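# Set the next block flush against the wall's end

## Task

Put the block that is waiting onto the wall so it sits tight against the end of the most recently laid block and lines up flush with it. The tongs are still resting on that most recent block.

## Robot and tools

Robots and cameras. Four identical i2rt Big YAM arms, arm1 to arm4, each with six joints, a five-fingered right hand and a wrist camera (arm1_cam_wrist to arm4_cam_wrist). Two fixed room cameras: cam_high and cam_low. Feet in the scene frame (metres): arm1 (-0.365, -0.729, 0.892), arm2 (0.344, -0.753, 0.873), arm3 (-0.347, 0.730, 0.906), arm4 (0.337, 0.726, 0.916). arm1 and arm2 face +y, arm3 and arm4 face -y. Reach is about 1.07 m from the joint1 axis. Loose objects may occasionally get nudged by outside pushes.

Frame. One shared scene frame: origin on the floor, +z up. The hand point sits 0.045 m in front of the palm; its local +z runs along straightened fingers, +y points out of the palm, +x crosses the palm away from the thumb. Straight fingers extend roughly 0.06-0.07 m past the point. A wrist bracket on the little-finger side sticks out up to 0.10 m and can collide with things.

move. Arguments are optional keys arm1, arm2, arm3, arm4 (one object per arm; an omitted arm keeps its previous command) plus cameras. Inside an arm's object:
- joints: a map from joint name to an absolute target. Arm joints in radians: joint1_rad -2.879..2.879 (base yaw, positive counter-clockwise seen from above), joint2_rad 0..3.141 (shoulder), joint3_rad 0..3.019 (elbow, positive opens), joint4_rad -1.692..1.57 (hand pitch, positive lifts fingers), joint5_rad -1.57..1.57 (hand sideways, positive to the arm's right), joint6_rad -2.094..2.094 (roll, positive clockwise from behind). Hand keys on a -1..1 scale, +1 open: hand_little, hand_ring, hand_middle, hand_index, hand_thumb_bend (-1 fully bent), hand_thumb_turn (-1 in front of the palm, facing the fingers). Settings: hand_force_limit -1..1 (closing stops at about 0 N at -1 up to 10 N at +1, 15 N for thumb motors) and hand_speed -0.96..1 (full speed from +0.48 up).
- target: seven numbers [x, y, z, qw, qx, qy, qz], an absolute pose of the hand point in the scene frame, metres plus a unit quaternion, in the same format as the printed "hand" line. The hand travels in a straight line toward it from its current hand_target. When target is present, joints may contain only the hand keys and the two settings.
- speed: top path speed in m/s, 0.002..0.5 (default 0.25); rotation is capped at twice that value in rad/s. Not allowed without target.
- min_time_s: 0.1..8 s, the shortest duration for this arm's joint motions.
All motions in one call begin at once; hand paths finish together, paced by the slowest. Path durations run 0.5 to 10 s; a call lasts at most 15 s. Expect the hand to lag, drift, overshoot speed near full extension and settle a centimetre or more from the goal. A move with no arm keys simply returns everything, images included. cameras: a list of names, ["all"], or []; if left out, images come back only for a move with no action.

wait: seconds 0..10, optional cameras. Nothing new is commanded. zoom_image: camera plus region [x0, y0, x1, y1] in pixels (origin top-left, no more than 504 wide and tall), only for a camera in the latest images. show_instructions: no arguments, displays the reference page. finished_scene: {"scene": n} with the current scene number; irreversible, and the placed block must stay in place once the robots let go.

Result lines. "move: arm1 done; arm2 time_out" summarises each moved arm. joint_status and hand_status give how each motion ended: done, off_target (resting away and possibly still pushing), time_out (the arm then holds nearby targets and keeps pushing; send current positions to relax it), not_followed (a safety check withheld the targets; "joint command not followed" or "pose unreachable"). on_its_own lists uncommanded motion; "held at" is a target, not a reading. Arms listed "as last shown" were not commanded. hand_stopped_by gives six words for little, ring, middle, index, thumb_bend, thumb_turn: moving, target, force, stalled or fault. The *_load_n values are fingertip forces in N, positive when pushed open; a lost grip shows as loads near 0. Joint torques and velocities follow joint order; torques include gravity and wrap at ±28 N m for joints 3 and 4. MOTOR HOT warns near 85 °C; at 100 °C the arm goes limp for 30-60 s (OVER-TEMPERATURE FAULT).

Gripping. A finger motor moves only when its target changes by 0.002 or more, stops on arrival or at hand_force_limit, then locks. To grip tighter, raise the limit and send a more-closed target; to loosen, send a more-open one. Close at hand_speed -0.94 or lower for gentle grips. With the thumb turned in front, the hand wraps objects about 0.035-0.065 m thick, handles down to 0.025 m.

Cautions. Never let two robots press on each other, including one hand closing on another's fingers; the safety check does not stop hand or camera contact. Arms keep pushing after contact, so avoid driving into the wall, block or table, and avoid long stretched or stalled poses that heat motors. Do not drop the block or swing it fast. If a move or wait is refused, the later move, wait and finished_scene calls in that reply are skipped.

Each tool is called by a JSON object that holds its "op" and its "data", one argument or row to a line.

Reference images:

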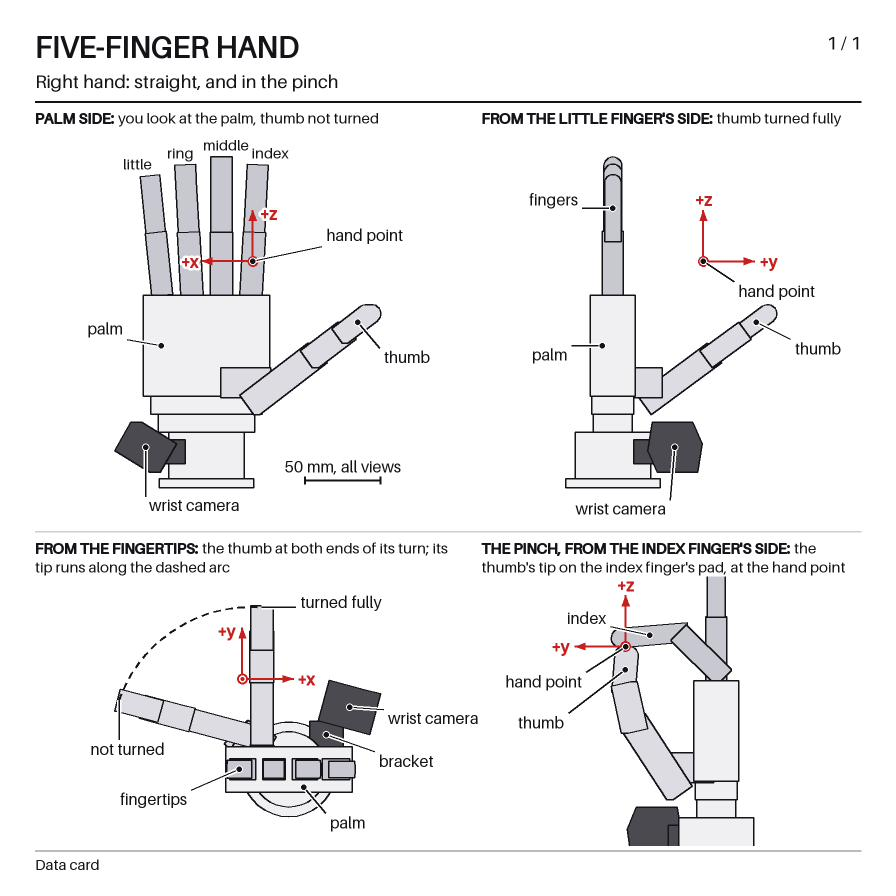

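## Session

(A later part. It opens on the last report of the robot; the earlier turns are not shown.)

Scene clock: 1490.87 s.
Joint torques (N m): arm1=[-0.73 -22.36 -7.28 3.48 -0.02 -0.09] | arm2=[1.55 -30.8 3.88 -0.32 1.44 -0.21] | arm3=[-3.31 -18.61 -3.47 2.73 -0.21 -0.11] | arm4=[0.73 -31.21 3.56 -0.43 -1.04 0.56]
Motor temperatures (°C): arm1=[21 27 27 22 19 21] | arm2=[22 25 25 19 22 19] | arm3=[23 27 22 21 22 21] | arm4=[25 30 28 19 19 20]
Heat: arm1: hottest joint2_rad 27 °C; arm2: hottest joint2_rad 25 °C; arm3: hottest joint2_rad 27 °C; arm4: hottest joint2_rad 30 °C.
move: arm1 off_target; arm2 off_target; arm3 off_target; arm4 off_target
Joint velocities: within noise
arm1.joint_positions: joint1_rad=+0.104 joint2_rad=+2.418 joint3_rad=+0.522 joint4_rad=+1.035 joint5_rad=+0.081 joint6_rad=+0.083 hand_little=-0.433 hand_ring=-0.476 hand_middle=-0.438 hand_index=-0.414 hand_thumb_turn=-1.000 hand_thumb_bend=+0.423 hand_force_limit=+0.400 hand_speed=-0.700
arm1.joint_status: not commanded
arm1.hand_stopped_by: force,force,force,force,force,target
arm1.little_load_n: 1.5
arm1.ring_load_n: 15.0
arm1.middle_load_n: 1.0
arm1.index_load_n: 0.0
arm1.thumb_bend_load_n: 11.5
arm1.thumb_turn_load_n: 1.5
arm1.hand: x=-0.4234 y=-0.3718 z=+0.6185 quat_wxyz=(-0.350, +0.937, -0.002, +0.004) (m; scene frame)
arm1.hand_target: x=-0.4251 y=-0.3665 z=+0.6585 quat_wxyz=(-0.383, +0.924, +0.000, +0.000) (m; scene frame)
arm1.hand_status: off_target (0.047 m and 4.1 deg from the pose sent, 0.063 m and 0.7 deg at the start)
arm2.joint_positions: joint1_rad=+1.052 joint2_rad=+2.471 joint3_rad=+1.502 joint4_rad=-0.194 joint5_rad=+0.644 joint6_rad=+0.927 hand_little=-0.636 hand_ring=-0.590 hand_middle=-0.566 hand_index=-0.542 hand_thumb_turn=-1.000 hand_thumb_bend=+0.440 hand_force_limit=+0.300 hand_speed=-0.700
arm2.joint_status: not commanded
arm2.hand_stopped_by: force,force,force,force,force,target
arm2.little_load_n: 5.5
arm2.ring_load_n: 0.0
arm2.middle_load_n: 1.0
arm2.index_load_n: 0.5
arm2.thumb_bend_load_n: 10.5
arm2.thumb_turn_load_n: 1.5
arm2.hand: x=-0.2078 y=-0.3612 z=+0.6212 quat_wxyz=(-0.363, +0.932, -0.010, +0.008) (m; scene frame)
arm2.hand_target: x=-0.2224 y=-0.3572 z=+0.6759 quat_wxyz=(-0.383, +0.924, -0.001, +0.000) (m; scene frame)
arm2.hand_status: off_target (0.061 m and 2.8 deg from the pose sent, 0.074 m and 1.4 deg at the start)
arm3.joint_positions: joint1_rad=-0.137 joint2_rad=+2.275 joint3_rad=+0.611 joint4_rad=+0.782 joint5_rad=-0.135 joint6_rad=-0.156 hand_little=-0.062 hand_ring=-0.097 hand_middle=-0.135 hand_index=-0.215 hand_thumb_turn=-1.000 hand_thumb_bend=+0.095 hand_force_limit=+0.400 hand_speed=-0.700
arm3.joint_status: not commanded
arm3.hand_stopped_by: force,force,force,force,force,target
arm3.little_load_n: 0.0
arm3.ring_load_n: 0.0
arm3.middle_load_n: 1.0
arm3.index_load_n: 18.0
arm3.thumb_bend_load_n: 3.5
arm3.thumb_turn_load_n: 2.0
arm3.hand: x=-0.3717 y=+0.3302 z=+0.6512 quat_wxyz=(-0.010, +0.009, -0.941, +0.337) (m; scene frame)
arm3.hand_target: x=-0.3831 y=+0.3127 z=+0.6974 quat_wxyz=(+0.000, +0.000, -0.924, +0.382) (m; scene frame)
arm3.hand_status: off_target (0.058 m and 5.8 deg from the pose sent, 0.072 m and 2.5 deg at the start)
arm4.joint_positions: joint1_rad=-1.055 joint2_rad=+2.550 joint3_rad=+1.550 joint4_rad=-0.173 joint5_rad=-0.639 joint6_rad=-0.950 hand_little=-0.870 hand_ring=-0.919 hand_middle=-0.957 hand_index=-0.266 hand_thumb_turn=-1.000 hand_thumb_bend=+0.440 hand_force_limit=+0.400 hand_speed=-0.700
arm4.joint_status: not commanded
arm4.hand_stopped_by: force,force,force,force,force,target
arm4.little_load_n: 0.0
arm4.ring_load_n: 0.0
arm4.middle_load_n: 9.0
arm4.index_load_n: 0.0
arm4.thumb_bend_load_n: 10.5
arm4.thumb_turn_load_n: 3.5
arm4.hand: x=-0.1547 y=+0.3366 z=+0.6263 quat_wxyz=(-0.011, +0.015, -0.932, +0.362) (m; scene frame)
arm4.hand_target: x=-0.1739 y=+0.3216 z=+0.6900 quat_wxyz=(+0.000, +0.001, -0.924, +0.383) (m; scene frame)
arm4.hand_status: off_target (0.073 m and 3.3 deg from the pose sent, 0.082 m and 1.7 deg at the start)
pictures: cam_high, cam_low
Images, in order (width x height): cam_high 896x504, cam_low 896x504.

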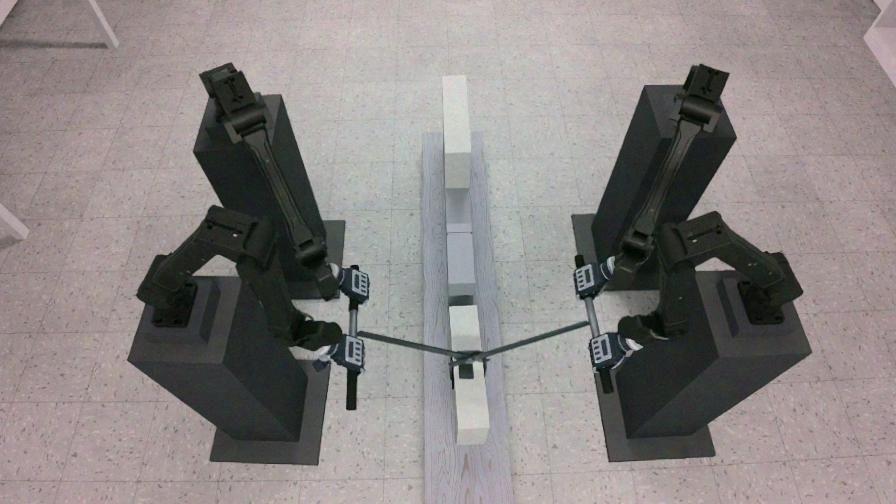

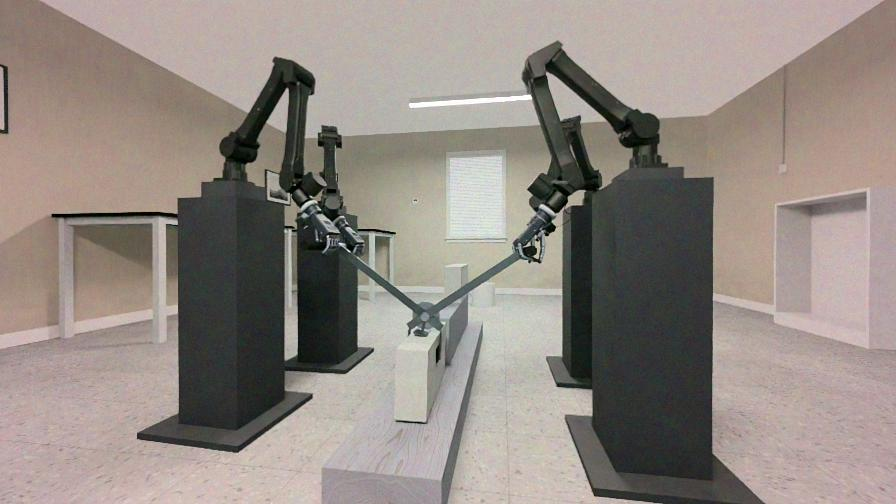

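{"op": "move", "data": {
  "arm1": {"joints": {"hand_little": -0.99, "hand_ring": -0.99, "hand_middle": -0.99, "hand_index": -0.99, "hand_speed": -0.8, "hand_force_limit": 0.7}},
  "arm2": {"joints": {"hand_little": -0.99, "hand_ring": -0.99, "hand_middle": -0.99, "hand_index": -0.99, "hand_speed": -0.8, "hand_force_limit": 0.7}},
  "arm3": {"joints": {"hand_little": -0.99, "hand_ring": -0.99, "hand_middle": -0.99, "hand_index": -0.99, "hand_speed": -0.8, "hand_force_limit": 0.7}},
  "arm4": {"joints": {"hand_little": -0.99, "hand_ring": -0.99, "hand_middle": -0.99, "hand_index": -0.99, "hand_speed": -0.8, "hand_force_limit": 0.7}},
  "cameras": ["cam_high", "arm1_cam_wrist", "arm3_cam_wrist", "arm2_cam_wrist", "arm4_cam_wrist"]
}}

Scene clock: 1501.90 s.
Joint torques (N m): arm1=[-0.44 -20.84 -6.84 3.41 -0.15 -0.09] | arm2=[1.49 -30.68 3.97 -0.17 1.25 -0.23] | arm3=[-3.43 -18.43 -3.44 2.86 0.35 -0.06] | arm4=[0.97 -30.68 4.14 -0.27 -1.03 0.63]
Motor temperatures (°C): arm1=[21 28 27 22 19 21] | arm2=[22 26 25 19 23 19] | arm3=[23 27 22 21 22 21] | arm4=[25 30 28 19 20 20]
Heat: arm1: hottest joint2_rad 28 °C; arm2: hottest joint2_rad 26 °C; arm3: hottest joint2_rad 27 °C; arm4: hottest joint2_rad 30 °C.
move: arm1 off_target; arm2 off_target; arm3 off_target; arm4 off_target
Joint velocities: within noise
arm1.joint_positions: joint1_rad=+0.099 joint2_rad=+2.408 joint3_rad=+0.517 joint4_rad=+1.035 joint5_rad=+0.084 joint6_rad=+0.083 hand_little=-0.485 hand_ring=-0.477 hand_middle=-0.452 hand_index=-0.503 hand_thumb_turn=-1.000 hand_thumb_bend=+0.423 hand_force_limit=+0.700 hand_speed=-0.800
arm1.joint_status: hand_little off_target (ended at -0.485, target -0.990); hand_ring off_target (ended at -0.477, target -0.990); hand_middle off_target (ended at -0.452, target -0.990); hand_index off_target (ended at -0.503, target -0.990); the others done
arm1.hand_stopped_by: force,force,force,force,force,target
arm1.little_load_n: 10.0
arm1.ring_load_n: 3.0
arm1.middle_load_n: 10.0
arm1.index_load_n: 2.0
arm1.thumb_bend_load_n: 12.0
arm1.thumb_turn_load_n: 1.5
arm1.hand: x=-0.4212 y=-0.3701 z=+0.6217 quat_wxyz=(-0.352, +0.936, -0.005, +0.006) (m; scene frame)
arm1.hand_target: x=-0.4251 y=-0.3663 z=+0.6585 quat_wxyz=(-0.383, +0.924, +0.000, +0.000) (m; scene frame)
arm1.hand_status: not commanded
arm2.joint_positions: joint1_rad=+1.049 joint2_rad=+2.470 joint3_rad=+1.501 joint4_rad=-0.198 joint5_rad=+0.649 joint6_rad=+0.927 hand_little=-0.669 hand_ring=-0.697 hand_middle=-0.589 hand_index=-0.759 hand_thumb_turn=-1.000 hand_thumb_bend=+0.440 hand_force_limit=+0.700 hand_speed=-0.800
arm2.joint_status: hand_little off_target (ended at -0.669, target -0.990); hand_ring off_target (ended at -0.697, target -0.990); hand_middle off_target (ended at -0.589, target -0.990); hand_index off_target (ended at -0.759, target -0.990); the others done
arm2.hand_stopped_by: force,force,force,force,force,target
arm2.little_load_n: 0.5
arm2.ring_load_n: 2.5
arm2.middle_load_n: 13.0
arm2.index_load_n: 7.0
arm2.thumb_bend_load_n: 11.5
arm2.thumb_turn_load_n: 1.0
arm2.hand: x=-0.2047 y=-0.3598 z=+0.6211 quat_wxyz=(-0.364, +0.931, -0.011, +0.012) (m; scene frame)
arm2.hand_target: x=-0.2226 y=-0.3572 z=+0.6761 quat_wxyz=(-0.383, +0.924, -0.001, +0.000) (m; scene frame)
arm2.hand_status: not commanded
arm3.joint_positions: joint1_rad=-0.135 joint2_rad=+2.272 joint3_rad=+0.611 joint4_rad=+0.780 joint5_rad=-0.151 joint6_rad=-0.163 hand_little=-0.221 hand_ring=-0.184 hand_middle=-0.167 hand_index=-0.215 hand_thumb_turn=-1.000 hand_thumb_bend=+0.095 hand_force_limit=+0.700 hand_speed=-0.800
arm3.joint_status: hand_little off_target (ended at -0.221, target -0.990); hand_ring off_target (ended at -0.184, target -0.990); hand_middle off_target (ended at -0.167, target -0.990); hand_index off_target (ended at -0.215, target -0.990); the others done
arm3.hand_stopped_by: force,force,force,force,force,target
arm3.little_load_n: 10.5
arm3.ring_load_n: 3.0
arm3.middle_load_n: 1.0
arm3.index_load_n: 10.0
arm3.thumb_bend_load_n: 6.5
arm3.thumb_turn_load_n: 3.0
arm3.hand: x=-0.3685 y=+0.3297 z=+0.6525 quat_wxyz=(-0.016, +0.015, -0.941, +0.338) (m; scene frame)
arm3.hand_target: x=-0.3831 y=+0.3125 z=+0.6975 quat_wxyz=(+0.000, +0.000, -0.924, +0.383) (m; scene frame)
arm3.hand_status: not commanded
arm4.joint_positions: joint1_rad=-1.052 joint2_rad=+2.548 joint3_rad=+1.544 joint4_rad=-0.176 joint5_rad=-0.639 joint6_rad=-0.960 hand_little=-0.977 hand_ring=-0.967 hand_middle=-0.957 hand_index=-0.959 hand_thumb_turn=-1.000 hand_thumb_bend=+0.440 hand_force_limit=+0.700 hand_speed=-0.800
arm4.joint_status: hand_ring off_target (ended at -0.967, target -0.990); hand_middle off_target (ended at -0.957, target -0.990); hand_index off_target (ended at -0.959, target -0.990); the others done
arm4.hand_stopped_by: force,force,force,force,force,target
arm4.little_load_n: 6.0
arm4.ring_load_n: 9.0
arm4.middle_load_n: 7.5
arm4.index_load_n: 11.5
arm4.thumb_bend_load_n: 10.5
arm4.thumb_turn_load_n: 3.5
arm4.hand: x=-0.1510 y=+0.3374 z=+0.6256 quat_wxyz=(-0.013, +0.020, -0.933, +0.360) (m; scene frame)
arm4.hand_target: x=-0.1738 y=+0.3216 z=+0.6900 quat_wxyz=(-0.001, +0.001, -0.924, +0.383) (m; scene frame)
arm4.hand_status: not commanded
pictures: arm1_cam_wrist, arm2_cam_wrist, arm3_cam_wrist, arm4_cam_wrist, cam_high
Images, in order (width x height): arm1_cam_wrist 896x504, arm2_cam_wrist 896x504, arm3_cam_wrist 896x504, arm4_cam_wrist 896x504, cam_high 896x504.

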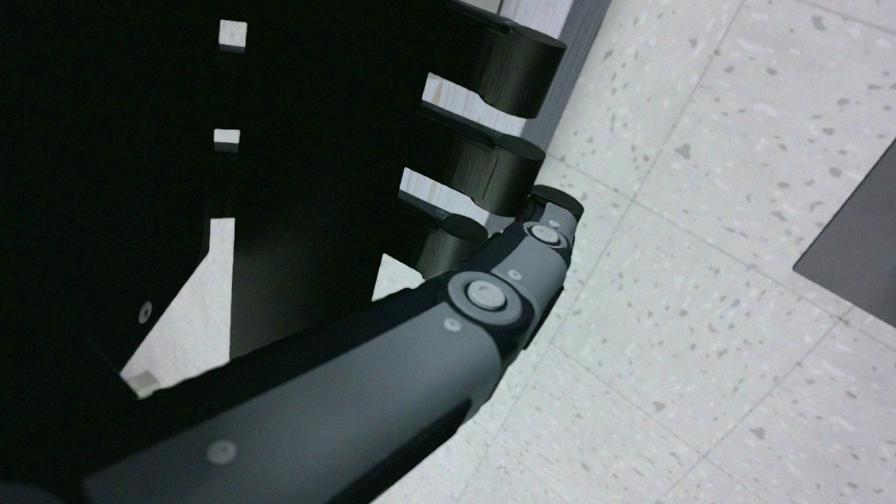

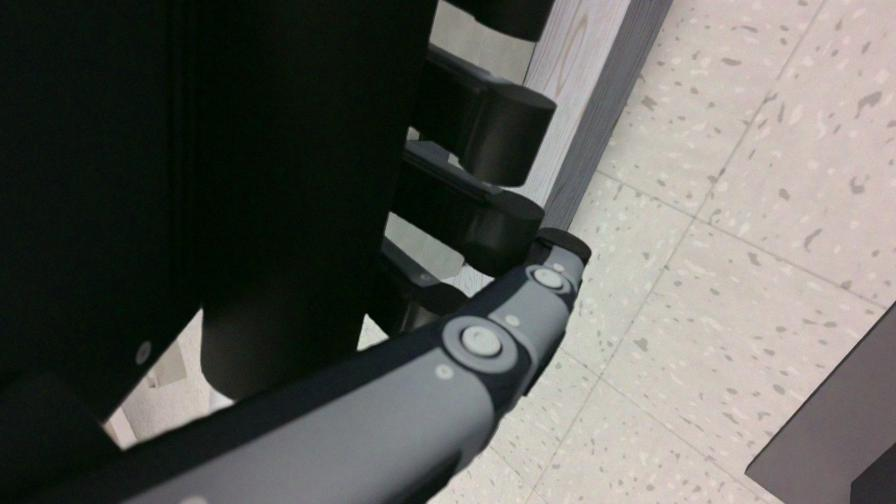

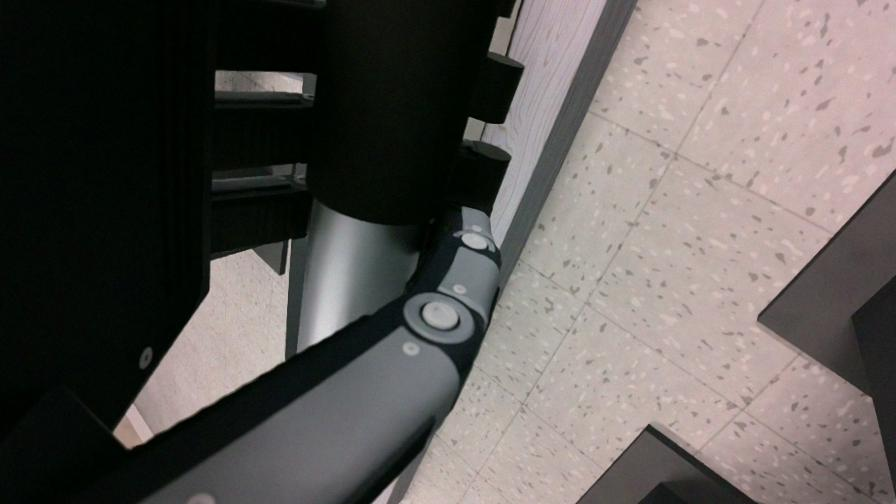

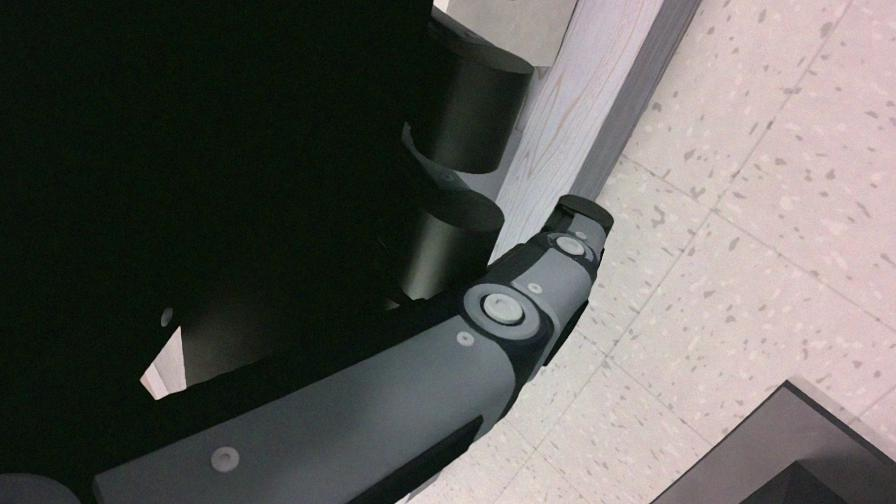

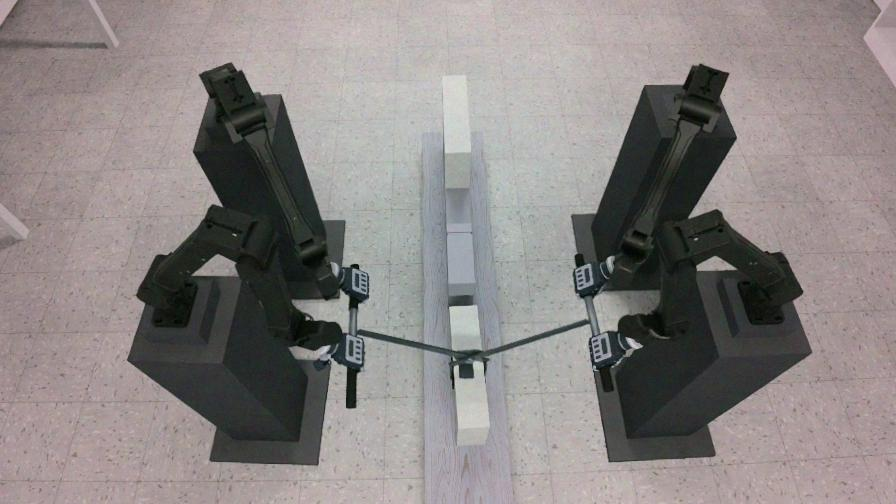

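{"op": "move", "data": {
  "arm1": {"target": [-0.428, -0.366, 0.725, 0.3827, -0.9239, 0, 0], "speed": 0.06},
  "arm2": {"target": [-0.226, -0.358, 0.745, 0.3827, -0.9239, 0, 0], "speed": 0.06},
  "arm3": {"target": [-0.387, 0.314, 0.765, 0, 0, 0.9239, -0.3827], "speed": 0.06},
  "arm4": {"target": [-0.177, 0.324, 0.762, 0, 0, 0.9239, -0.3827], "speed": 0.06},
  "cameras": ["cam_high", "cam_low"]
}}

{"op": "zoom_image", "data": {
  "camera": "cam_low",
  "region": [320, 180, 560, 440]
}}

Scene clock: 1511.70 s.
Joint torques (N m): arm1=[0.44 -20.84 -4.48 3.11 0.22 -0.07] | arm2=[1.85 -30.8 5.39 -0.05 1.36 -0.17] | arm3=[-4.25 -18.02 -1.22 2.36 0.03 -0.04] | arm4=[0.15 -31.03 5.35 -0.32 -1.25 0.74]
Motor temperatures (°C): arm1=[20 29 28 22 19 21] | arm2=[22 26 25 19 24 19] | arm3=[23 28 22 21 22 21] | arm4=[25 33 28 19 20 21]
Heat: arm1: hottest joint2_rad 29 °C; arm2: hottest joint2_rad 26 °C; arm3: hottest joint2_rad 28 °C; arm4: hottest joint2_rad 33 °C.
move: arm1 off_target; arm2 off_target; arm3 off_target; arm4 off_target
Joint velocities: within noise
arm1.joint_positions: joint1_rad=+0.099 joint2_rad=+2.141 joint3_rad=+0.434 joint4_rad=+0.840 joint5_rad=+0.081 joint6_rad=+0.086 hand_little=-0.485 hand_ring=-0.477 hand_middle=-0.452 hand_index=-0.502 hand_thumb_turn=-1.000 hand_thumb_bend=+0.423 hand_force_limit=+0.700 hand_speed=-0.800
arm1.joint_status: not commanded
arm1.hand_stopped_by: force,force,force,force,force,target
arm1.little_load_n: 11.0
arm1.ring_load_n: 4.5
arm1.middle_load_n: 10.0
arm1.index_load_n: 3.5
arm1.thumb_bend_load_n: 12.5
arm1.thumb_turn_load_n: 1.5
arm1.hand: x=-0.4219 y=-0.3701 z=+0.6833 quat_wxyz=(-0.346, +0.938, -0.006, +0.005) (m; scene frame)
arm1.hand_target: x=-0.4279 y=-0.3662 z=+0.7188 quat_wxyz=(-0.382, +0.924, +0.000, +0.000) (m; scene frame)
arm1.hand_status: off_target (0.042 m and 4.6 deg from the pose sent, 0.104 m and 3.9 deg at the start)
arm2.joint_positions: joint1_rad=+1.049 joint2_rad=+2.353 joint3_rad=+1.481 joint4_rad=-0.317 joint5_rad=+0.648 joint6_rad=+0.927 hand_little=-0.669 hand_ring=-0.697 hand_middle=-0.589 hand_index=-0.760 hand_thumb_turn=-1.000 hand_thumb_bend=+0.440 hand_force_limit=+0.700 hand_speed=-0.800
arm2.joint_status: not commanded
arm2.hand_stopped_by: force,force,force,force,force,target
arm2.little_load_n: 4.0
arm2.ring_load_n: 3.0
arm2.middle_load_n: 13.0
arm2.index_load_n: 0.0
arm2.thumb_bend_load_n: 11.5
arm2.thumb_turn_load_n: 1.0
arm2.hand: x=-0.2054 y=-0.3592 z=+0.6802 quat_wxyz=(-0.359, +0.933, -0.007, +0.020) (m; scene frame)
arm2.hand_target: x=-0.2260 y=-0.3575 z=+0.7412 quat_wxyz=(-0.383, +0.924, -0.001, +0.000) (m; scene frame)
arm2.hand_status: off_target (0.068 m and 3.8 deg from the pose sent, 0.126 m and 3.0 deg at the start)
arm3.joint_positions: joint1_rad=-0.135 joint2_rad=+2.037 joint3_rad=+0.548 joint4_rad=+0.602 joint5_rad=-0.148 joint6_rad=-0.170 hand_little=-0.221 hand_ring=-0.184 hand_middle=-0.167 hand_index=-0.215 hand_thumb_turn=-1.000 hand_thumb_bend=+0.096 hand_force_limit=+0.700 hand_speed=-0.800
arm3.joint_status: not commanded
arm3.hand_stopped_by: force,force,force,force,force,target
arm3.little_load_n: 10.5
arm3.ring_load_n: 3.5
arm3.middle_load_n: 1.0
arm3.index_load_n: 10.5
arm3.thumb_bend_load_n: 7.0
arm3.thumb_turn_load_n: 3.0
arm3.hand: x=-0.3698 y=+0.3301 z=+0.7136 quat_wxyz=(-0.014, +0.018, -0.942, +0.335) (m; scene frame)
arm3.hand_target: x=-0.3859 y=+0.3139 z=+0.7577 quat_wxyz=(+0.000, +0.000, -0.924, +0.383) (m; scene frame)
arm3.hand_status: off_target (0.057 m and 6.4 deg from the pose sent, 0.115 m and 6.0 deg at the start)
arm4.joint_positions: joint1_rad=-1.052 joint2_rad=+2.421 joint3_rad=+1.502 joint4_rad=-0.278 joint5_rad=-0.636 joint6_rad=-0.976 hand_little=-0.978 hand_ring=-0.967 hand_middle=-0.957 hand_index=-0.959 hand_thumb_turn=-1.000 hand_thumb_bend=+0.440 hand_force_limit=+0.700 hand_speed=-0.800
arm4.joint_status: not commanded
arm4.hand_stopped_by: force,force,force,force,force,target
arm4.little_load_n: 2.5
arm4.ring_load_n: 7.0
arm4.middle_load_n: 7.5
arm4.index_load_n: 13.0
arm4.thumb_bend_load_n: 10.0
arm4.thumb_turn_load_n: 3.5
arm4.hand: x=-0.1520 y=+0.3383 z=+0.6858 quat_wxyz=(-0.017, +0.024, -0.934, +0.356) (m; scene frame)
arm4.hand_target: x=-0.1761 y=+0.3241 z=+0.7571 quat_wxyz=(-0.001, +0.002, -0.924, +0.383) (m; scene frame)
arm4.hand_status: off_target (0.081 m and 4.7 deg from the pose sent, 0.140 m and 3.8 deg at the start)
pictures: cam_high, cam_low
Images, in order (width x height): cam_high 896x504, cam_low 896x504.

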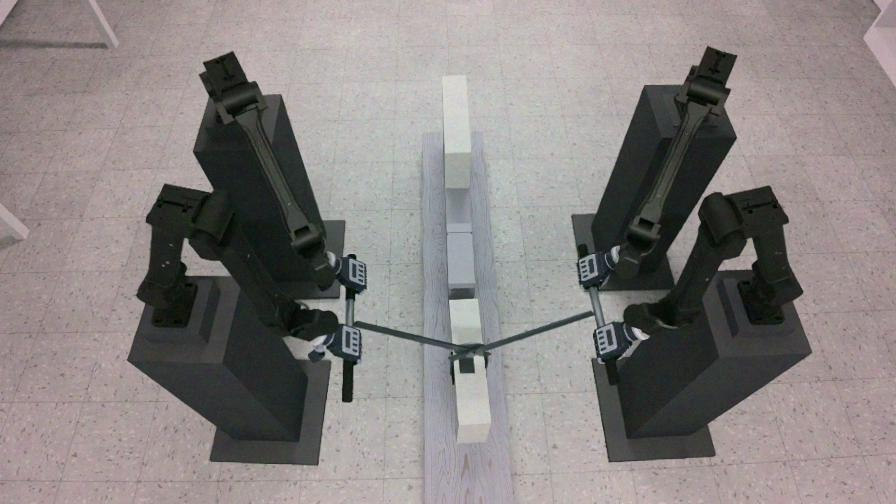

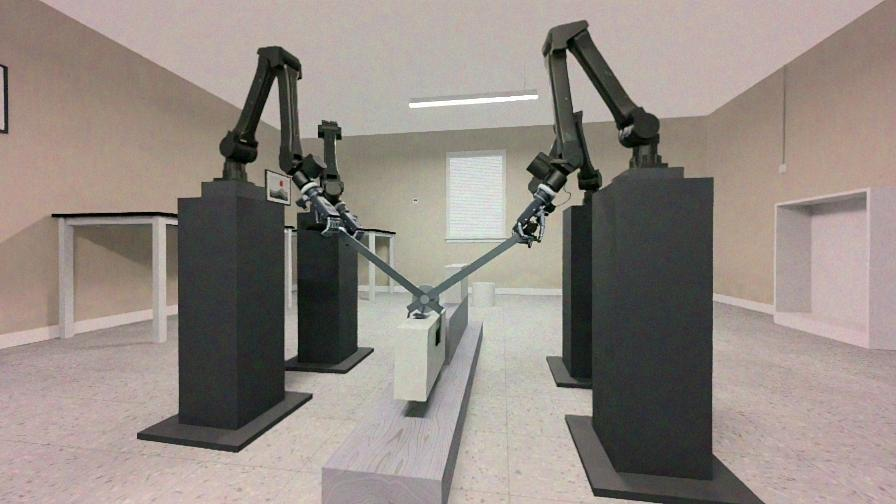

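Scaled by 1.938.

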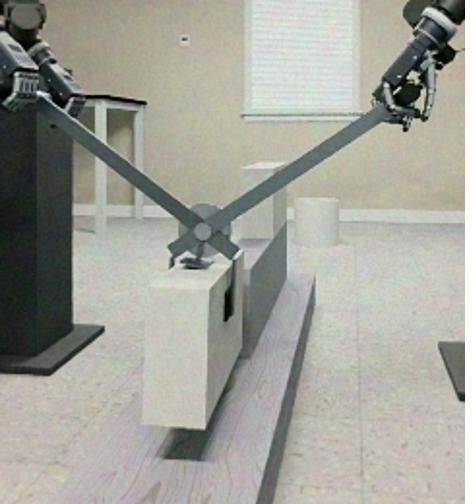

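{"op": "move", "data": {
  "arm1": {"target": [-0.418, -0.366, 0.825, 0.3827, -0.9239, 0, 0], "speed": 0.07},
  "arm2": {"target": [-0.220, -0.360, 0.845, 0.3827, -0.9239, 0, 0], "speed": 0.07},
  "arm3": {"target": [-0.377, 0.314, 0.865, 0, 0, 0.9239, -0.3827], "speed": 0.07},
  "arm4": {"target": [-0.170, 0.324, 0.862, 0, 0, 0.9239, -0.3827], "speed": 0.07},
  "cameras": ["cam_high", "cam_low"]
}}

Scene clock: 1529.23 s.
Joint torques (N m): arm1=[-1.14 -16.97 1.94 1.63 0.46 -0.23] | arm2=[1.85 -29.04 7.47 0.28 1.42 -0.43] | arm3=[-2.43 -16.09 3.55 1.42 0.13 -0.01] | arm4=[-0.09 -29.39 6.79 0.06 -0.95 0.75]
Motor temperatures (°C): arm1=[20 29 27 22 19 21] | arm2=[22 26 26 19 24 19] | arm3=[23 29 22 21 22 21] | arm4=[25 36 28 19 21 21]
Heat: arm1: hottest joint2_rad 29 °C; arm2: hottest joint2_rad 26 °C; arm3: hottest joint2_rad 29 °C; arm4: hottest joint2_rad 36 °C.
move: arm1 off_target; arm2 off_target; arm3 off_target; arm4 off_target
Joint velocities: within noise
arm1.joint_positions: joint1_rad=+0.083 joint2_rad=+1.617 joint3_rad=+0.375 joint4_rad=+0.390 joint5_rad=+0.050 joint6_rad=+0.078 hand_little=-0.485 hand_ring=-0.476 hand_middle=-0.452 hand_index=-0.503 hand_thumb_turn=-1.000 hand_thumb_bend=+0.423 hand_force_limit=+0.700 hand_speed=-0.800
arm1.joint_status: not commanded
arm1.hand_stopped_by: force,force,force,force,force,target
arm1.little_load_n: 13.5
arm1.ring_load_n: 7.0
arm1.middle_load_n: 9.5
arm1.index_load_n: 2.5
arm1.thumb_bend_load_n: 12.5
arm1.thumb_turn_load_n: 1.0
arm1.hand: x=-0.4218 y=-0.3678 z=+0.7957 quat_wxyz=(-0.352, +0.936, -0.005, -0.006) (m; scene frame)
arm1.hand_target: x=-0.4184 y=-0.3651 z=+0.8207 quat_wxyz=(-0.383, +0.924, +0.000, +0.000) (m; scene frame)
arm1.hand_status: off_target (0.030 m and 3.8 deg from the pose sent, 0.142 m and 4.5 deg at the start)
arm2.joint_positions: joint1_rad=+1.051 joint2_rad=+2.161 joint3_rad=+1.470 joint4_rad=-0.506 joint5_rad=+0.647 joint6_rad=+0.956 hand_little=-0.668 hand_ring=-0.697 hand_middle=-0.589 hand_index=-0.760 hand_thumb_turn=-1.000 hand_thumb_bend=+0.440 hand_force_limit=+0.700 hand_speed=-0.800
arm2.joint_status: not commanded
arm2.hand_stopped_by: force,force,force,force,force,target
arm2.little_load_n: 4.5
arm2.ring_load_n: 0.5
arm2.middle_load_n: 13.0
arm2.index_load_n: 0.0
arm2.thumb_bend_load_n: 11.5
arm2.thumb_turn_load_n: 1.0
arm2.hand: x=-0.2057 y=-0.3603 z=+0.7844 quat_wxyz=(-0.356, +0.934, -0.018, +0.018) (m; scene frame)
arm2.hand_target: x=-0.2198 y=-0.3597 z=+0.8423 quat_wxyz=(-0.383, +0.924, -0.001, +0.000) (m; scene frame)
arm2.hand_status: off_target (0.062 m and 4.4 deg from the pose sent, 0.166 m and 3.8 deg at the start)
arm3.joint_positions: joint1_rad=-0.126 joint2_rad=+1.639 joint3_rad=+0.521 joint4_rad=+0.235 joint5_rad=-0.130 joint6_rad=-0.152 hand_little=-0.221 hand_ring=-0.184 hand_middle=-0.167 hand_index=-0.215 hand_thumb_turn=-1.000 hand_thumb_bend=+0.096 hand_force_limit=+0.700 hand_speed=-0.800
arm3.joint_status: not commanded
arm3.hand_stopped_by: force,force,force,force,force,target
arm3.little_load_n: 12.0
arm3.ring_load_n: 4.0
arm3.middle_load_n: 1.0
arm3.index_load_n: 10.0
arm3.thumb_bend_load_n: 7.0
arm3.thumb_turn_load_n: 3.0
arm3.hand: x=-0.3690 y=+0.3290 z=+0.8163 quat_wxyz=(-0.011, +0.011, -0.942, +0.336) (m; scene frame)
arm3.hand_target: x=-0.3764 y=+0.3130 z=+0.8591 quat_wxyz=(+0.000, +0.000, -0.924, +0.383) (m; scene frame)
arm3.hand_status: off_target (0.052 m and 6.0 deg from the pose sent, 0.152 m and 6.4 deg at the start)
arm4.joint_positions: joint1_rad=-1.048 joint2_rad=+2.225 joint3_rad=+1.473 joint4_rad=-0.458 joint5_rad=-0.641 joint6_rad=-0.971 hand_little=-0.978 hand_ring=-0.968 hand_middle=-0.957 hand_index=-0.959 hand_thumb_turn=-1.000 hand_thumb_bend=+0.440 hand_force_limit=+0.700 hand_speed=-0.800
arm4.joint_status: not commanded
arm4.hand_stopped_by: force,force,force,force,force,target
arm4.little_load_n: 0.0
arm4.ring_load_n: 0.5
arm4.middle_load_n: 5.5
arm4.index_load_n: 9.5
arm4.thumb_bend_load_n: 10.0
arm4.thumb_turn_load_n: 3.0
arm4.hand: x=-0.1494 y=+0.3362 z=+0.7895 quat_wxyz=(-0.025, +0.022, -0.934, +0.355) (m; scene frame)
arm4.hand_target: x=-0.1688 y=+0.3243 z=+0.8586 quat_wxyz=(-0.001, +0.002, -0.924, +0.383) (m; scene frame)
arm4.hand_status: off_target (0.076 m and 5.1 deg from the pose sent, 0.178 m and 4.7 deg at the start)
pictures: cam_high, cam_low
Images, in order (width x height): cam_high 896x504, cam_low 896x504.

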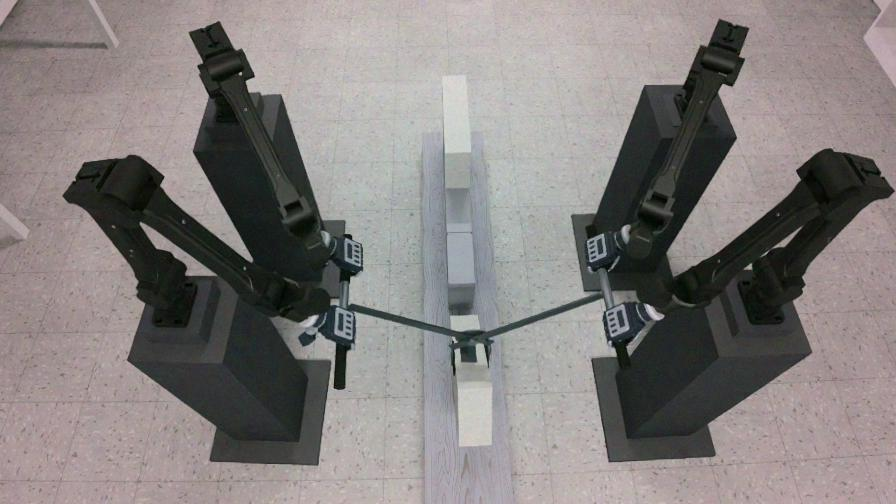

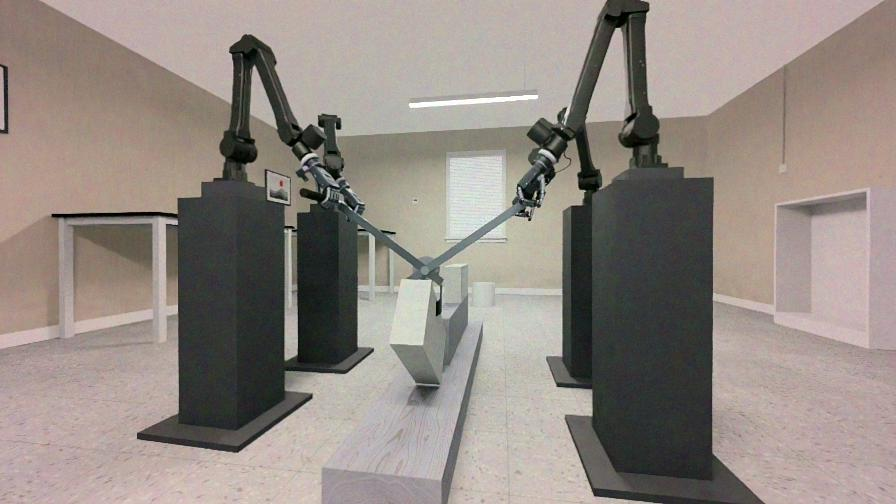

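{"op": "zoom_image", "data": {
  "camera": "cam_low",
  "region": [320, 180, 560, 440]
}}

{"op": "zoom_image", "data": {
  "camera": "cam_high",
  "region": [380, 250, 560, 460]
}}

Scaled by 1.938.

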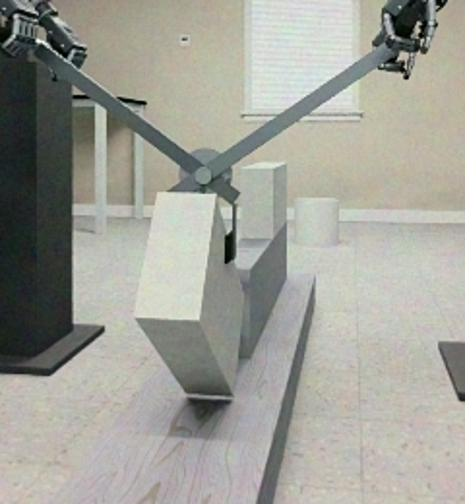

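Scaled by 2.400.

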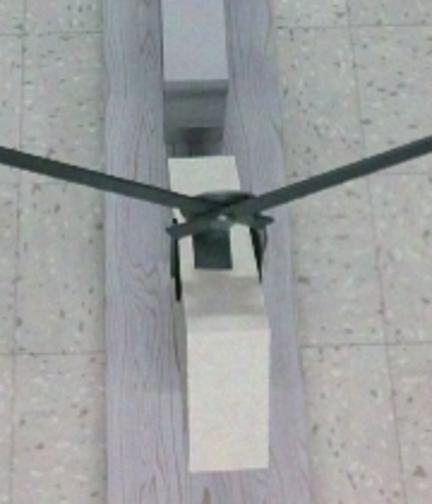

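{"op": "move", "data": {
  "arm1": {"target": [-0.418, -0.366, 0.735, 0.3827, -0.9239, 0, 0], "speed": 0.06},
  "arm2": {"target": [-0.220, -0.360, 0.765, 0.3827, -0.9239, 0, 0], "speed": 0.06},
  "arm3": {"target": [-0.377, 0.314, 0.775, 0, 0, 0.9239, -0.3827], "speed": 0.06},
  "arm4": {"target": [-0.170, 0.324, 0.782, 0, 0, 0.9239, -0.3827], "speed": 0.06},
  "cameras": ["cam_high", "cam_low"]
}}

{"op": "zoom_image", "data": {
  "camera": "cam_low",
  "region": [320, 180, 560, 440]
}}

Scene clock: 1577.00 s.
Joint torques (N m): arm1=[-0.03 -11.99 -0.4 2.8 0.02 0.11] | arm2=[1.26 -27.34 5.83 0.18 0.85 -0.21] | arm3=[-3.49 -11.75 1.58 2.51 0.24 -0.39] | arm4=[-0.21 -27.05 5.96 0.5 -0.66 0.4]
Motor temperatures (°C): arm1=[20 29 26 22 19 21] | arm2=[22 26 27 19 26 19] | arm3=[23 29 22 21 22 21] | arm4=[25 40 30 19 22 21]
Heat: arm1: hottest joint2_rad 29 °C; arm2: hottest joint3_rad 27 °C; arm3: hottest joint2_rad 29 °C; arm4: hottest joint2_rad 40 °C.
move: arm1 off_target; arm2 off_target; arm3 off_target; arm4 off_target
Joint velocities: within noise
arm1.joint_positions: joint1_rad=+0.068 joint2_rad=+1.978 joint3_rad=+0.383 joint4_rad=+0.789 joint5_rad=+0.060 joint6_rad=+0.047 hand_little=-0.486 hand_ring=-0.477 hand_middle=-0.452 hand_index=-0.503 hand_thumb_turn=-1.000 hand_thumb_bend=+0.423 hand_force_limit=+0.700 hand_speed=-0.800
arm1.joint_status: not commanded
arm1.hand_stopped_by: force,force,force,force,force,target
arm1.little_load_n: 1.5
arm1.ring_load_n: 1.0
arm1.middle_load_n: 10.0
arm1.index_load_n: 1.5
arm1.thumb_bend_load_n: 12.0
arm1.thumb_turn_load_n: 1.0
arm1.hand: x=-0.4130 y=-0.3623 z=+0.7264 quat_wxyz=(-0.374, +0.928, +0.000, +0.005) (m; scene frame)
arm1.hand_target: x=-0.4179 y=-0.3659 z=+0.7346 quat_wxyz=(-0.383, +0.924, +0.000, +0.000) (m; scene frame)
arm1.hand_status: off_target (0.011 m and 1.3 deg from the pose sent, 0.061 m and 3.8 deg at the start)
arm2.joint_positions: joint1_rad=+1.056 joint2_rad=+2.265 joint3_rad=+1.457 joint4_rad=-0.347 joint5_rad=+0.662 joint6_rad=+0.927 hand_little=-0.669 hand_ring=-0.697 hand_middle=-0.589 hand_index=-0.760 hand_thumb_turn=-1.000 hand_thumb_bend=+0.440 hand_force_limit=+0.700 hand_speed=-0.800
arm2.joint_status: not commanded
arm2.hand_stopped_by: force,force,force,force,force,target
arm2.little_load_n: 1.0
arm2.ring_load_n: 1.5
arm2.middle_load_n: 13.0
arm2.index_load_n: 1.0
arm2.thumb_bend_load_n: 11.0
arm2.thumb_turn_load_n: 1.0
arm2.hand: x=-0.2109 y=-0.3577 z=+0.7267 quat_wxyz=(-0.371, +0.929, -0.011, +0.009) (m; scene frame)
arm2.hand_target: x=-0.2202 y=-0.3596 z=+0.7636 quat_wxyz=(-0.383, +0.924, +0.000, +0.000) (m; scene frame)
arm2.hand_status: off_target (0.039 m and 2.2 deg from the pose sent, 0.024 m and 4.4 deg at the start)
arm3.joint_positions: joint1_rad=-0.115 joint2_rad=+1.889 joint3_rad=+0.510 joint4_rad=+0.546 joint5_rad=-0.132 joint6_rad=-0.111 hand_little=-0.221 hand_ring=-0.184 hand_middle=-0.168 hand_index=-0.216 hand_thumb_turn=-1.000 hand_thumb_bend=+0.094 hand_force_limit=+0.700 hand_speed=-0.800
arm3.joint_status: not commanded
arm3.hand_stopped_by: force,force,force,force,force,target
arm3.little_load_n: 6.0
arm3.ring_load_n: 0.0
arm3.middle_load_n: 0.0
arm3.index_load_n: 2.0
arm3.thumb_bend_load_n: 0.0
arm3.thumb_turn_load_n: 0.0
arm3.hand: x=-0.3625 y=+0.3215 z=+0.7572 quat_wxyz=(-0.016, -0.001, -0.933, +0.359) (m; scene frame)
arm3.hand_target: x=-0.3767 y=+0.3139 z=+0.7740 quat_wxyz=(+0.001, +0.000, -0.924, +0.382) (m; scene frame)
arm3.hand_status: off_target (0.024 m and 3.5 deg from the pose sent, 0.045 m and 6.0 deg at the start)
arm4.joint_positions: joint1_rad=-1.039 joint2_rad=+2.325 joint3_rad=+1.468 joint4_rad=-0.323 joint5_rad=-0.649 joint6_rad=-0.934 hand_little=-0.978 hand_ring=-0.967 hand_middle=-0.957 hand_index=-0.959 hand_thumb_turn=-1.000 hand_thumb_bend=+0.440 hand_force_limit=+0.700 hand_speed=-0.800
arm4.joint_status: not commanded
arm4.hand_stopped_by: force,force,force,force,force,target
arm4.little_load_n: 1.0
arm4.ring_load_n: 4.0
arm4.middle_load_n: 6.0
arm4.index_load_n: 8.5
arm4.thumb_bend_load_n: 10.0
arm4.thumb_turn_load_n: 3.5
arm4.hand: x=-0.1452 y=+0.3282 z=+0.7342 quat_wxyz=(-0.023, +0.015, -0.931, +0.364) (m; scene frame)
arm4.hand_target: x=-0.1693 y=+0.3242 z=+0.7805 quat_wxyz=(+0.000, +0.001, -0.924, +0.383) (m; scene frame)
arm4.hand_status: off_target (0.054 m and 3.9 deg from the pose sent, 0.025 m and 5.1 deg at the start)
pictures: cam_high, cam_low
Images, in order (width x height): cam_high 896x504, cam_low 896x504.

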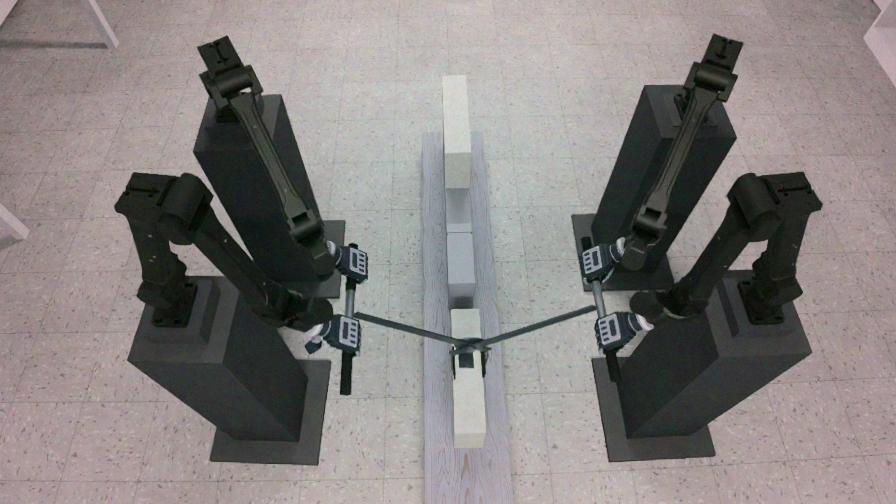

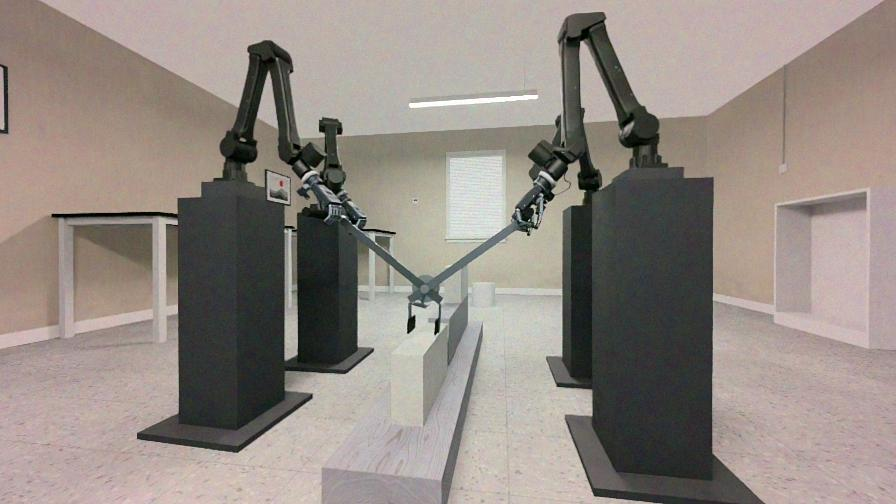

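Scaled by 1.938.

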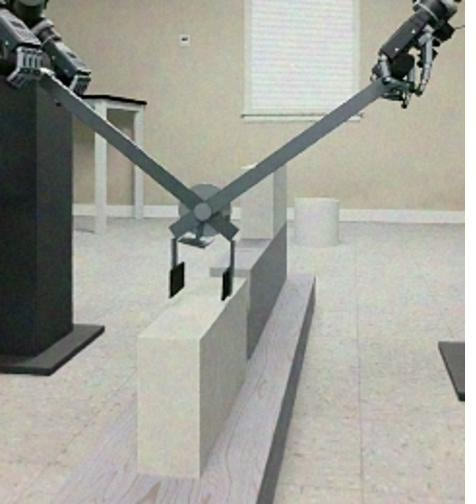

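{"op": "zoom_image", "data": {
  "camera": "cam_high",
  "region": [400, 290, 540, 460]
}}

Scaled by 2.965.

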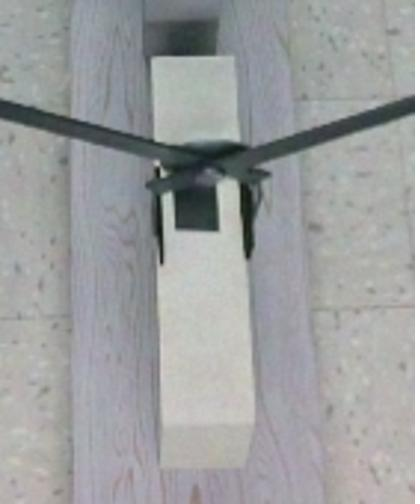

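{"op": "move", "data": {
  "arm1": {"target": [-0.426, -0.458, 0.745, 0.3827, -0.9239, 0, 0], "speed": 0.06},
  "arm2": {"target": [-0.230, -0.460, 0.765, 0.3827, -0.9239, 0, 0], "speed": 0.06},
  "arm3": {"target": [-0.349, 0.408, 0.785, 0, 0, 0.9239, -0.3827], "speed": 0.06},
  "arm4": {"target": [-0.142, 0.418, 0.780, 0, 0, 0.9239, -0.3827], "speed": 0.06},
  "cameras": ["cam_high", "cam_low"]
}}

{"op": "zoom_image", "data": {
  "camera": "cam_low",
  "region": [320, 180, 560, 440]
}}

{"op": "zoom_image", "data": {
  "camera": "cam_high",
  "region": [300, 250, 630, 460]
}}

Scene clock: 1632.50 s.
Joint torques (N m): arm1=[1.67 -9.17 -7.47 2.03 -0.44 0.25] | arm2=[7.06 -25.29 3.82 -0.59 0.23 0.24] | arm3=[-1.96 -8.29 -2.51 1.78 0.7 -0.15] | arm4=[-4.19 -23.94 2.25 -0.08 -0.39 -0.23]
Motor temperatures (°C): arm1=[20 29 25 22 19 21] | arm2=[22 30 26 19 25 19] | arm3=[23 28 21 21 21 21] | arm4=[25 33 29 19 21 21]
Heat: arm1: hottest joint2_rad 29 °C; arm2: hottest joint2_rad 30 °C; arm3: hottest joint2_rad 28 °C; arm4: hottest joint2_rad 33 °C.
move: arm1 off_target; arm2 off_target; arm3 off_target; arm4 off_target
Joint velocities: within noise
arm1.joint_positions: joint1_rad=+0.120 joint2_rad=+1.976 joint3_rad=+0.223 joint4_rad=+1.053 joint5_rad=+0.126 joint6_rad=+0.085 hand_little=-0.486 hand_ring=-0.477 hand_middle=-0.452 hand_index=-0.503 hand_thumb_turn=-1.000 hand_thumb_bend=+0.423 hand_force_limit=+0.700 hand_speed=-0.800
arm1.joint_status: not commanded
arm1.hand_stopped_by: force,force,force,force,force,target
arm1.little_load_n: 4.0
arm1.ring_load_n: 4.5
arm1.middle_load_n: 10.0
arm1.index_load_n: 1.0
arm1.thumb_bend_load_n: 12.5
arm1.thumb_turn_load_n: 1.5
arm1.hand: x=-0.4170 y=-0.3982 z=+0.7500 quat_wxyz=(-0.425, +0.905, -0.009, +0.012) (m; scene frame)
arm1.hand_target: x=-0.4230 y=-0.4550 z=+0.7443 quat_wxyz=(-0.383, +0.924, +0.000, +0.001) (m; scene frame)
arm1.hand_status: off_target (0.061 m and 5.5 deg from the pose sent, 0.098 m and 1.3 deg at the start)
arm2.joint_positions: joint1_rad=+1.141 joint2_rad=+2.202 joint3_rad=+1.386 joint4_rad=-0.405 joint5_rad=+0.739 joint6_rad=+1.060 hand_little=-0.669 hand_ring=-0.697 hand_middle=-0.589 hand_index=-0.760 hand_thumb_turn=-1.000 hand_thumb_bend=+0.440 hand_force_limit=+0.700 hand_speed=-0.800
arm2.joint_status: not commanded
arm2.hand_stopped_by: force,force,force,force,force,target
arm2.little_load_n: 1.5
arm2.ring_load_n: 2.0
arm2.middle_load_n: 12.5
arm2.index_load_n: 2.0
arm2.thumb_bend_load_n: 11.0
arm2.thumb_turn_load_n: 1.0
arm2.hand: x=-0.2107 y=-0.4052 z=+0.7453 quat_wxyz=(-0.389, +0.921, -0.030, +0.015) (m; scene frame)
arm2.hand_target: x=-0.2285 y=-0.4572 z=+0.7623 quat_wxyz=(-0.383, +0.924, +0.000, +0.000) (m; scene frame)
arm2.hand_status: off_target (0.061 m and 3.9 deg from the pose sent, 0.111 m and 2.2 deg at the start)
arm3.joint_positions: joint1_rad=-0.085 joint2_rad=+1.759 joint3_rad=+0.297 joint4_rad=+0.725 joint5_rad=-0.113 joint6_rad=-0.105 hand_little=-0.221 hand_ring=-0.184 hand_middle=-0.168 hand_index=-0.216 hand_thumb_turn=-1.000 hand_thumb_bend=+0.094 hand_force_limit=+0.700 hand_speed=-0.800
arm3.joint_status: not commanded
arm3.hand_stopped_by: force,force,force,force,force,target
arm3.little_load_n: 7.0
arm3.ring_load_n: 0.0
arm3.middle_load_n: 0.0
arm3.index_load_n: 5.5
arm3.thumb_bend_load_n: 1.5
arm3.thumb_turn_load_n: 0.5
arm3.hand: x=-0.3468 y=+0.3744 z=+0.7874 quat_wxyz=(-0.008, +0.009, -0.916, +0.402) (m; scene frame)
arm3.hand_target: x=-0.3483 y=+0.4068 z=+0.7834 quat_wxyz=(+0.000, +0.000, -0.924, +0.383) (m; scene frame)
arm3.hand_status: off_target (0.034 m and 2.8 deg from the pose sent, 0.092 m and 3.5 deg at the start)
arm4.joint_positions: joint1_rad=-1.107 joint2_rad=+2.205 joint3_rad=+1.294 joint4_rad=-0.278 joint5_rad=-0.702 joint6_rad=-1.003 hand_little=-0.978 hand_ring=-0.968 hand_middle=-0.957 hand_index=-0.959 hand_thumb_turn=-1.000 hand_thumb_bend=+0.440 hand_force_limit=+0.700 hand_speed=-0.800
arm4.joint_status: not commanded
arm4.hand_stopped_by: force,force,force,force,force,target
arm4.little_load_n: 0.0
arm4.ring_load_n: 2.5
arm4.middle_load_n: 5.5
arm4.index_load_n: 8.0
arm4.thumb_bend_load_n: 10.0
arm4.thumb_turn_load_n: 3.0
arm4.hand: x=-0.1268 y=+0.3778 z=+0.7596 quat_wxyz=(-0.015, +0.019, -0.923, +0.383) (m; scene frame)
arm4.hand_target: x=-0.1409 y=+0.4157 z=+0.7775 quat_wxyz=(+0.000, +0.000, -0.924, +0.382) (m; scene frame)
arm4.hand_status: off_target (0.048 m and 2.8 deg from the pose sent, 0.101 m and 3.9 deg at the start)
pictures: cam_high, cam_low
Images, in order (width x height): cam_high 896x504, cam_low 896x504.

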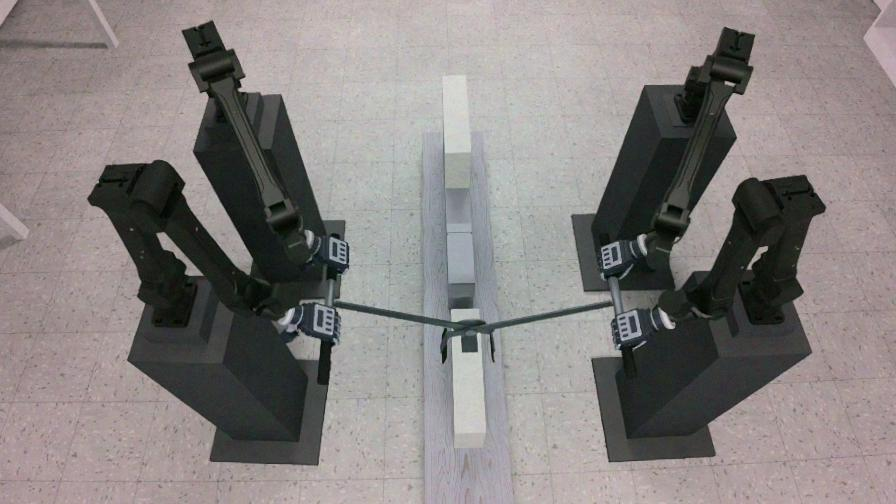

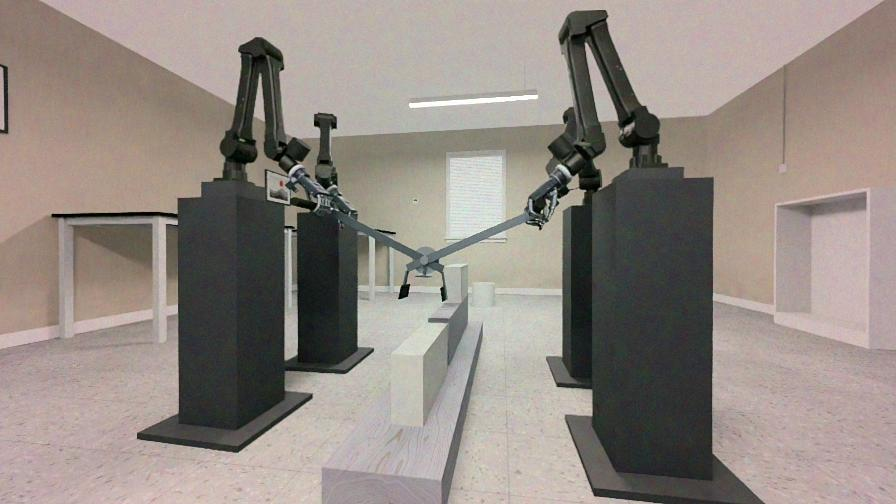

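Scaled by 1.938.

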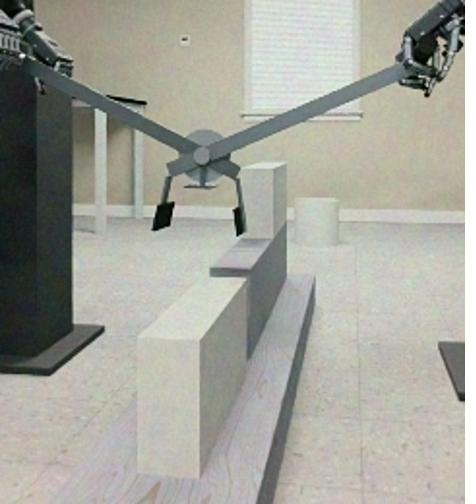

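Scaled by 1.527.

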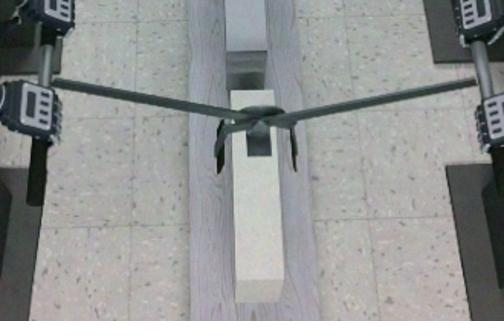

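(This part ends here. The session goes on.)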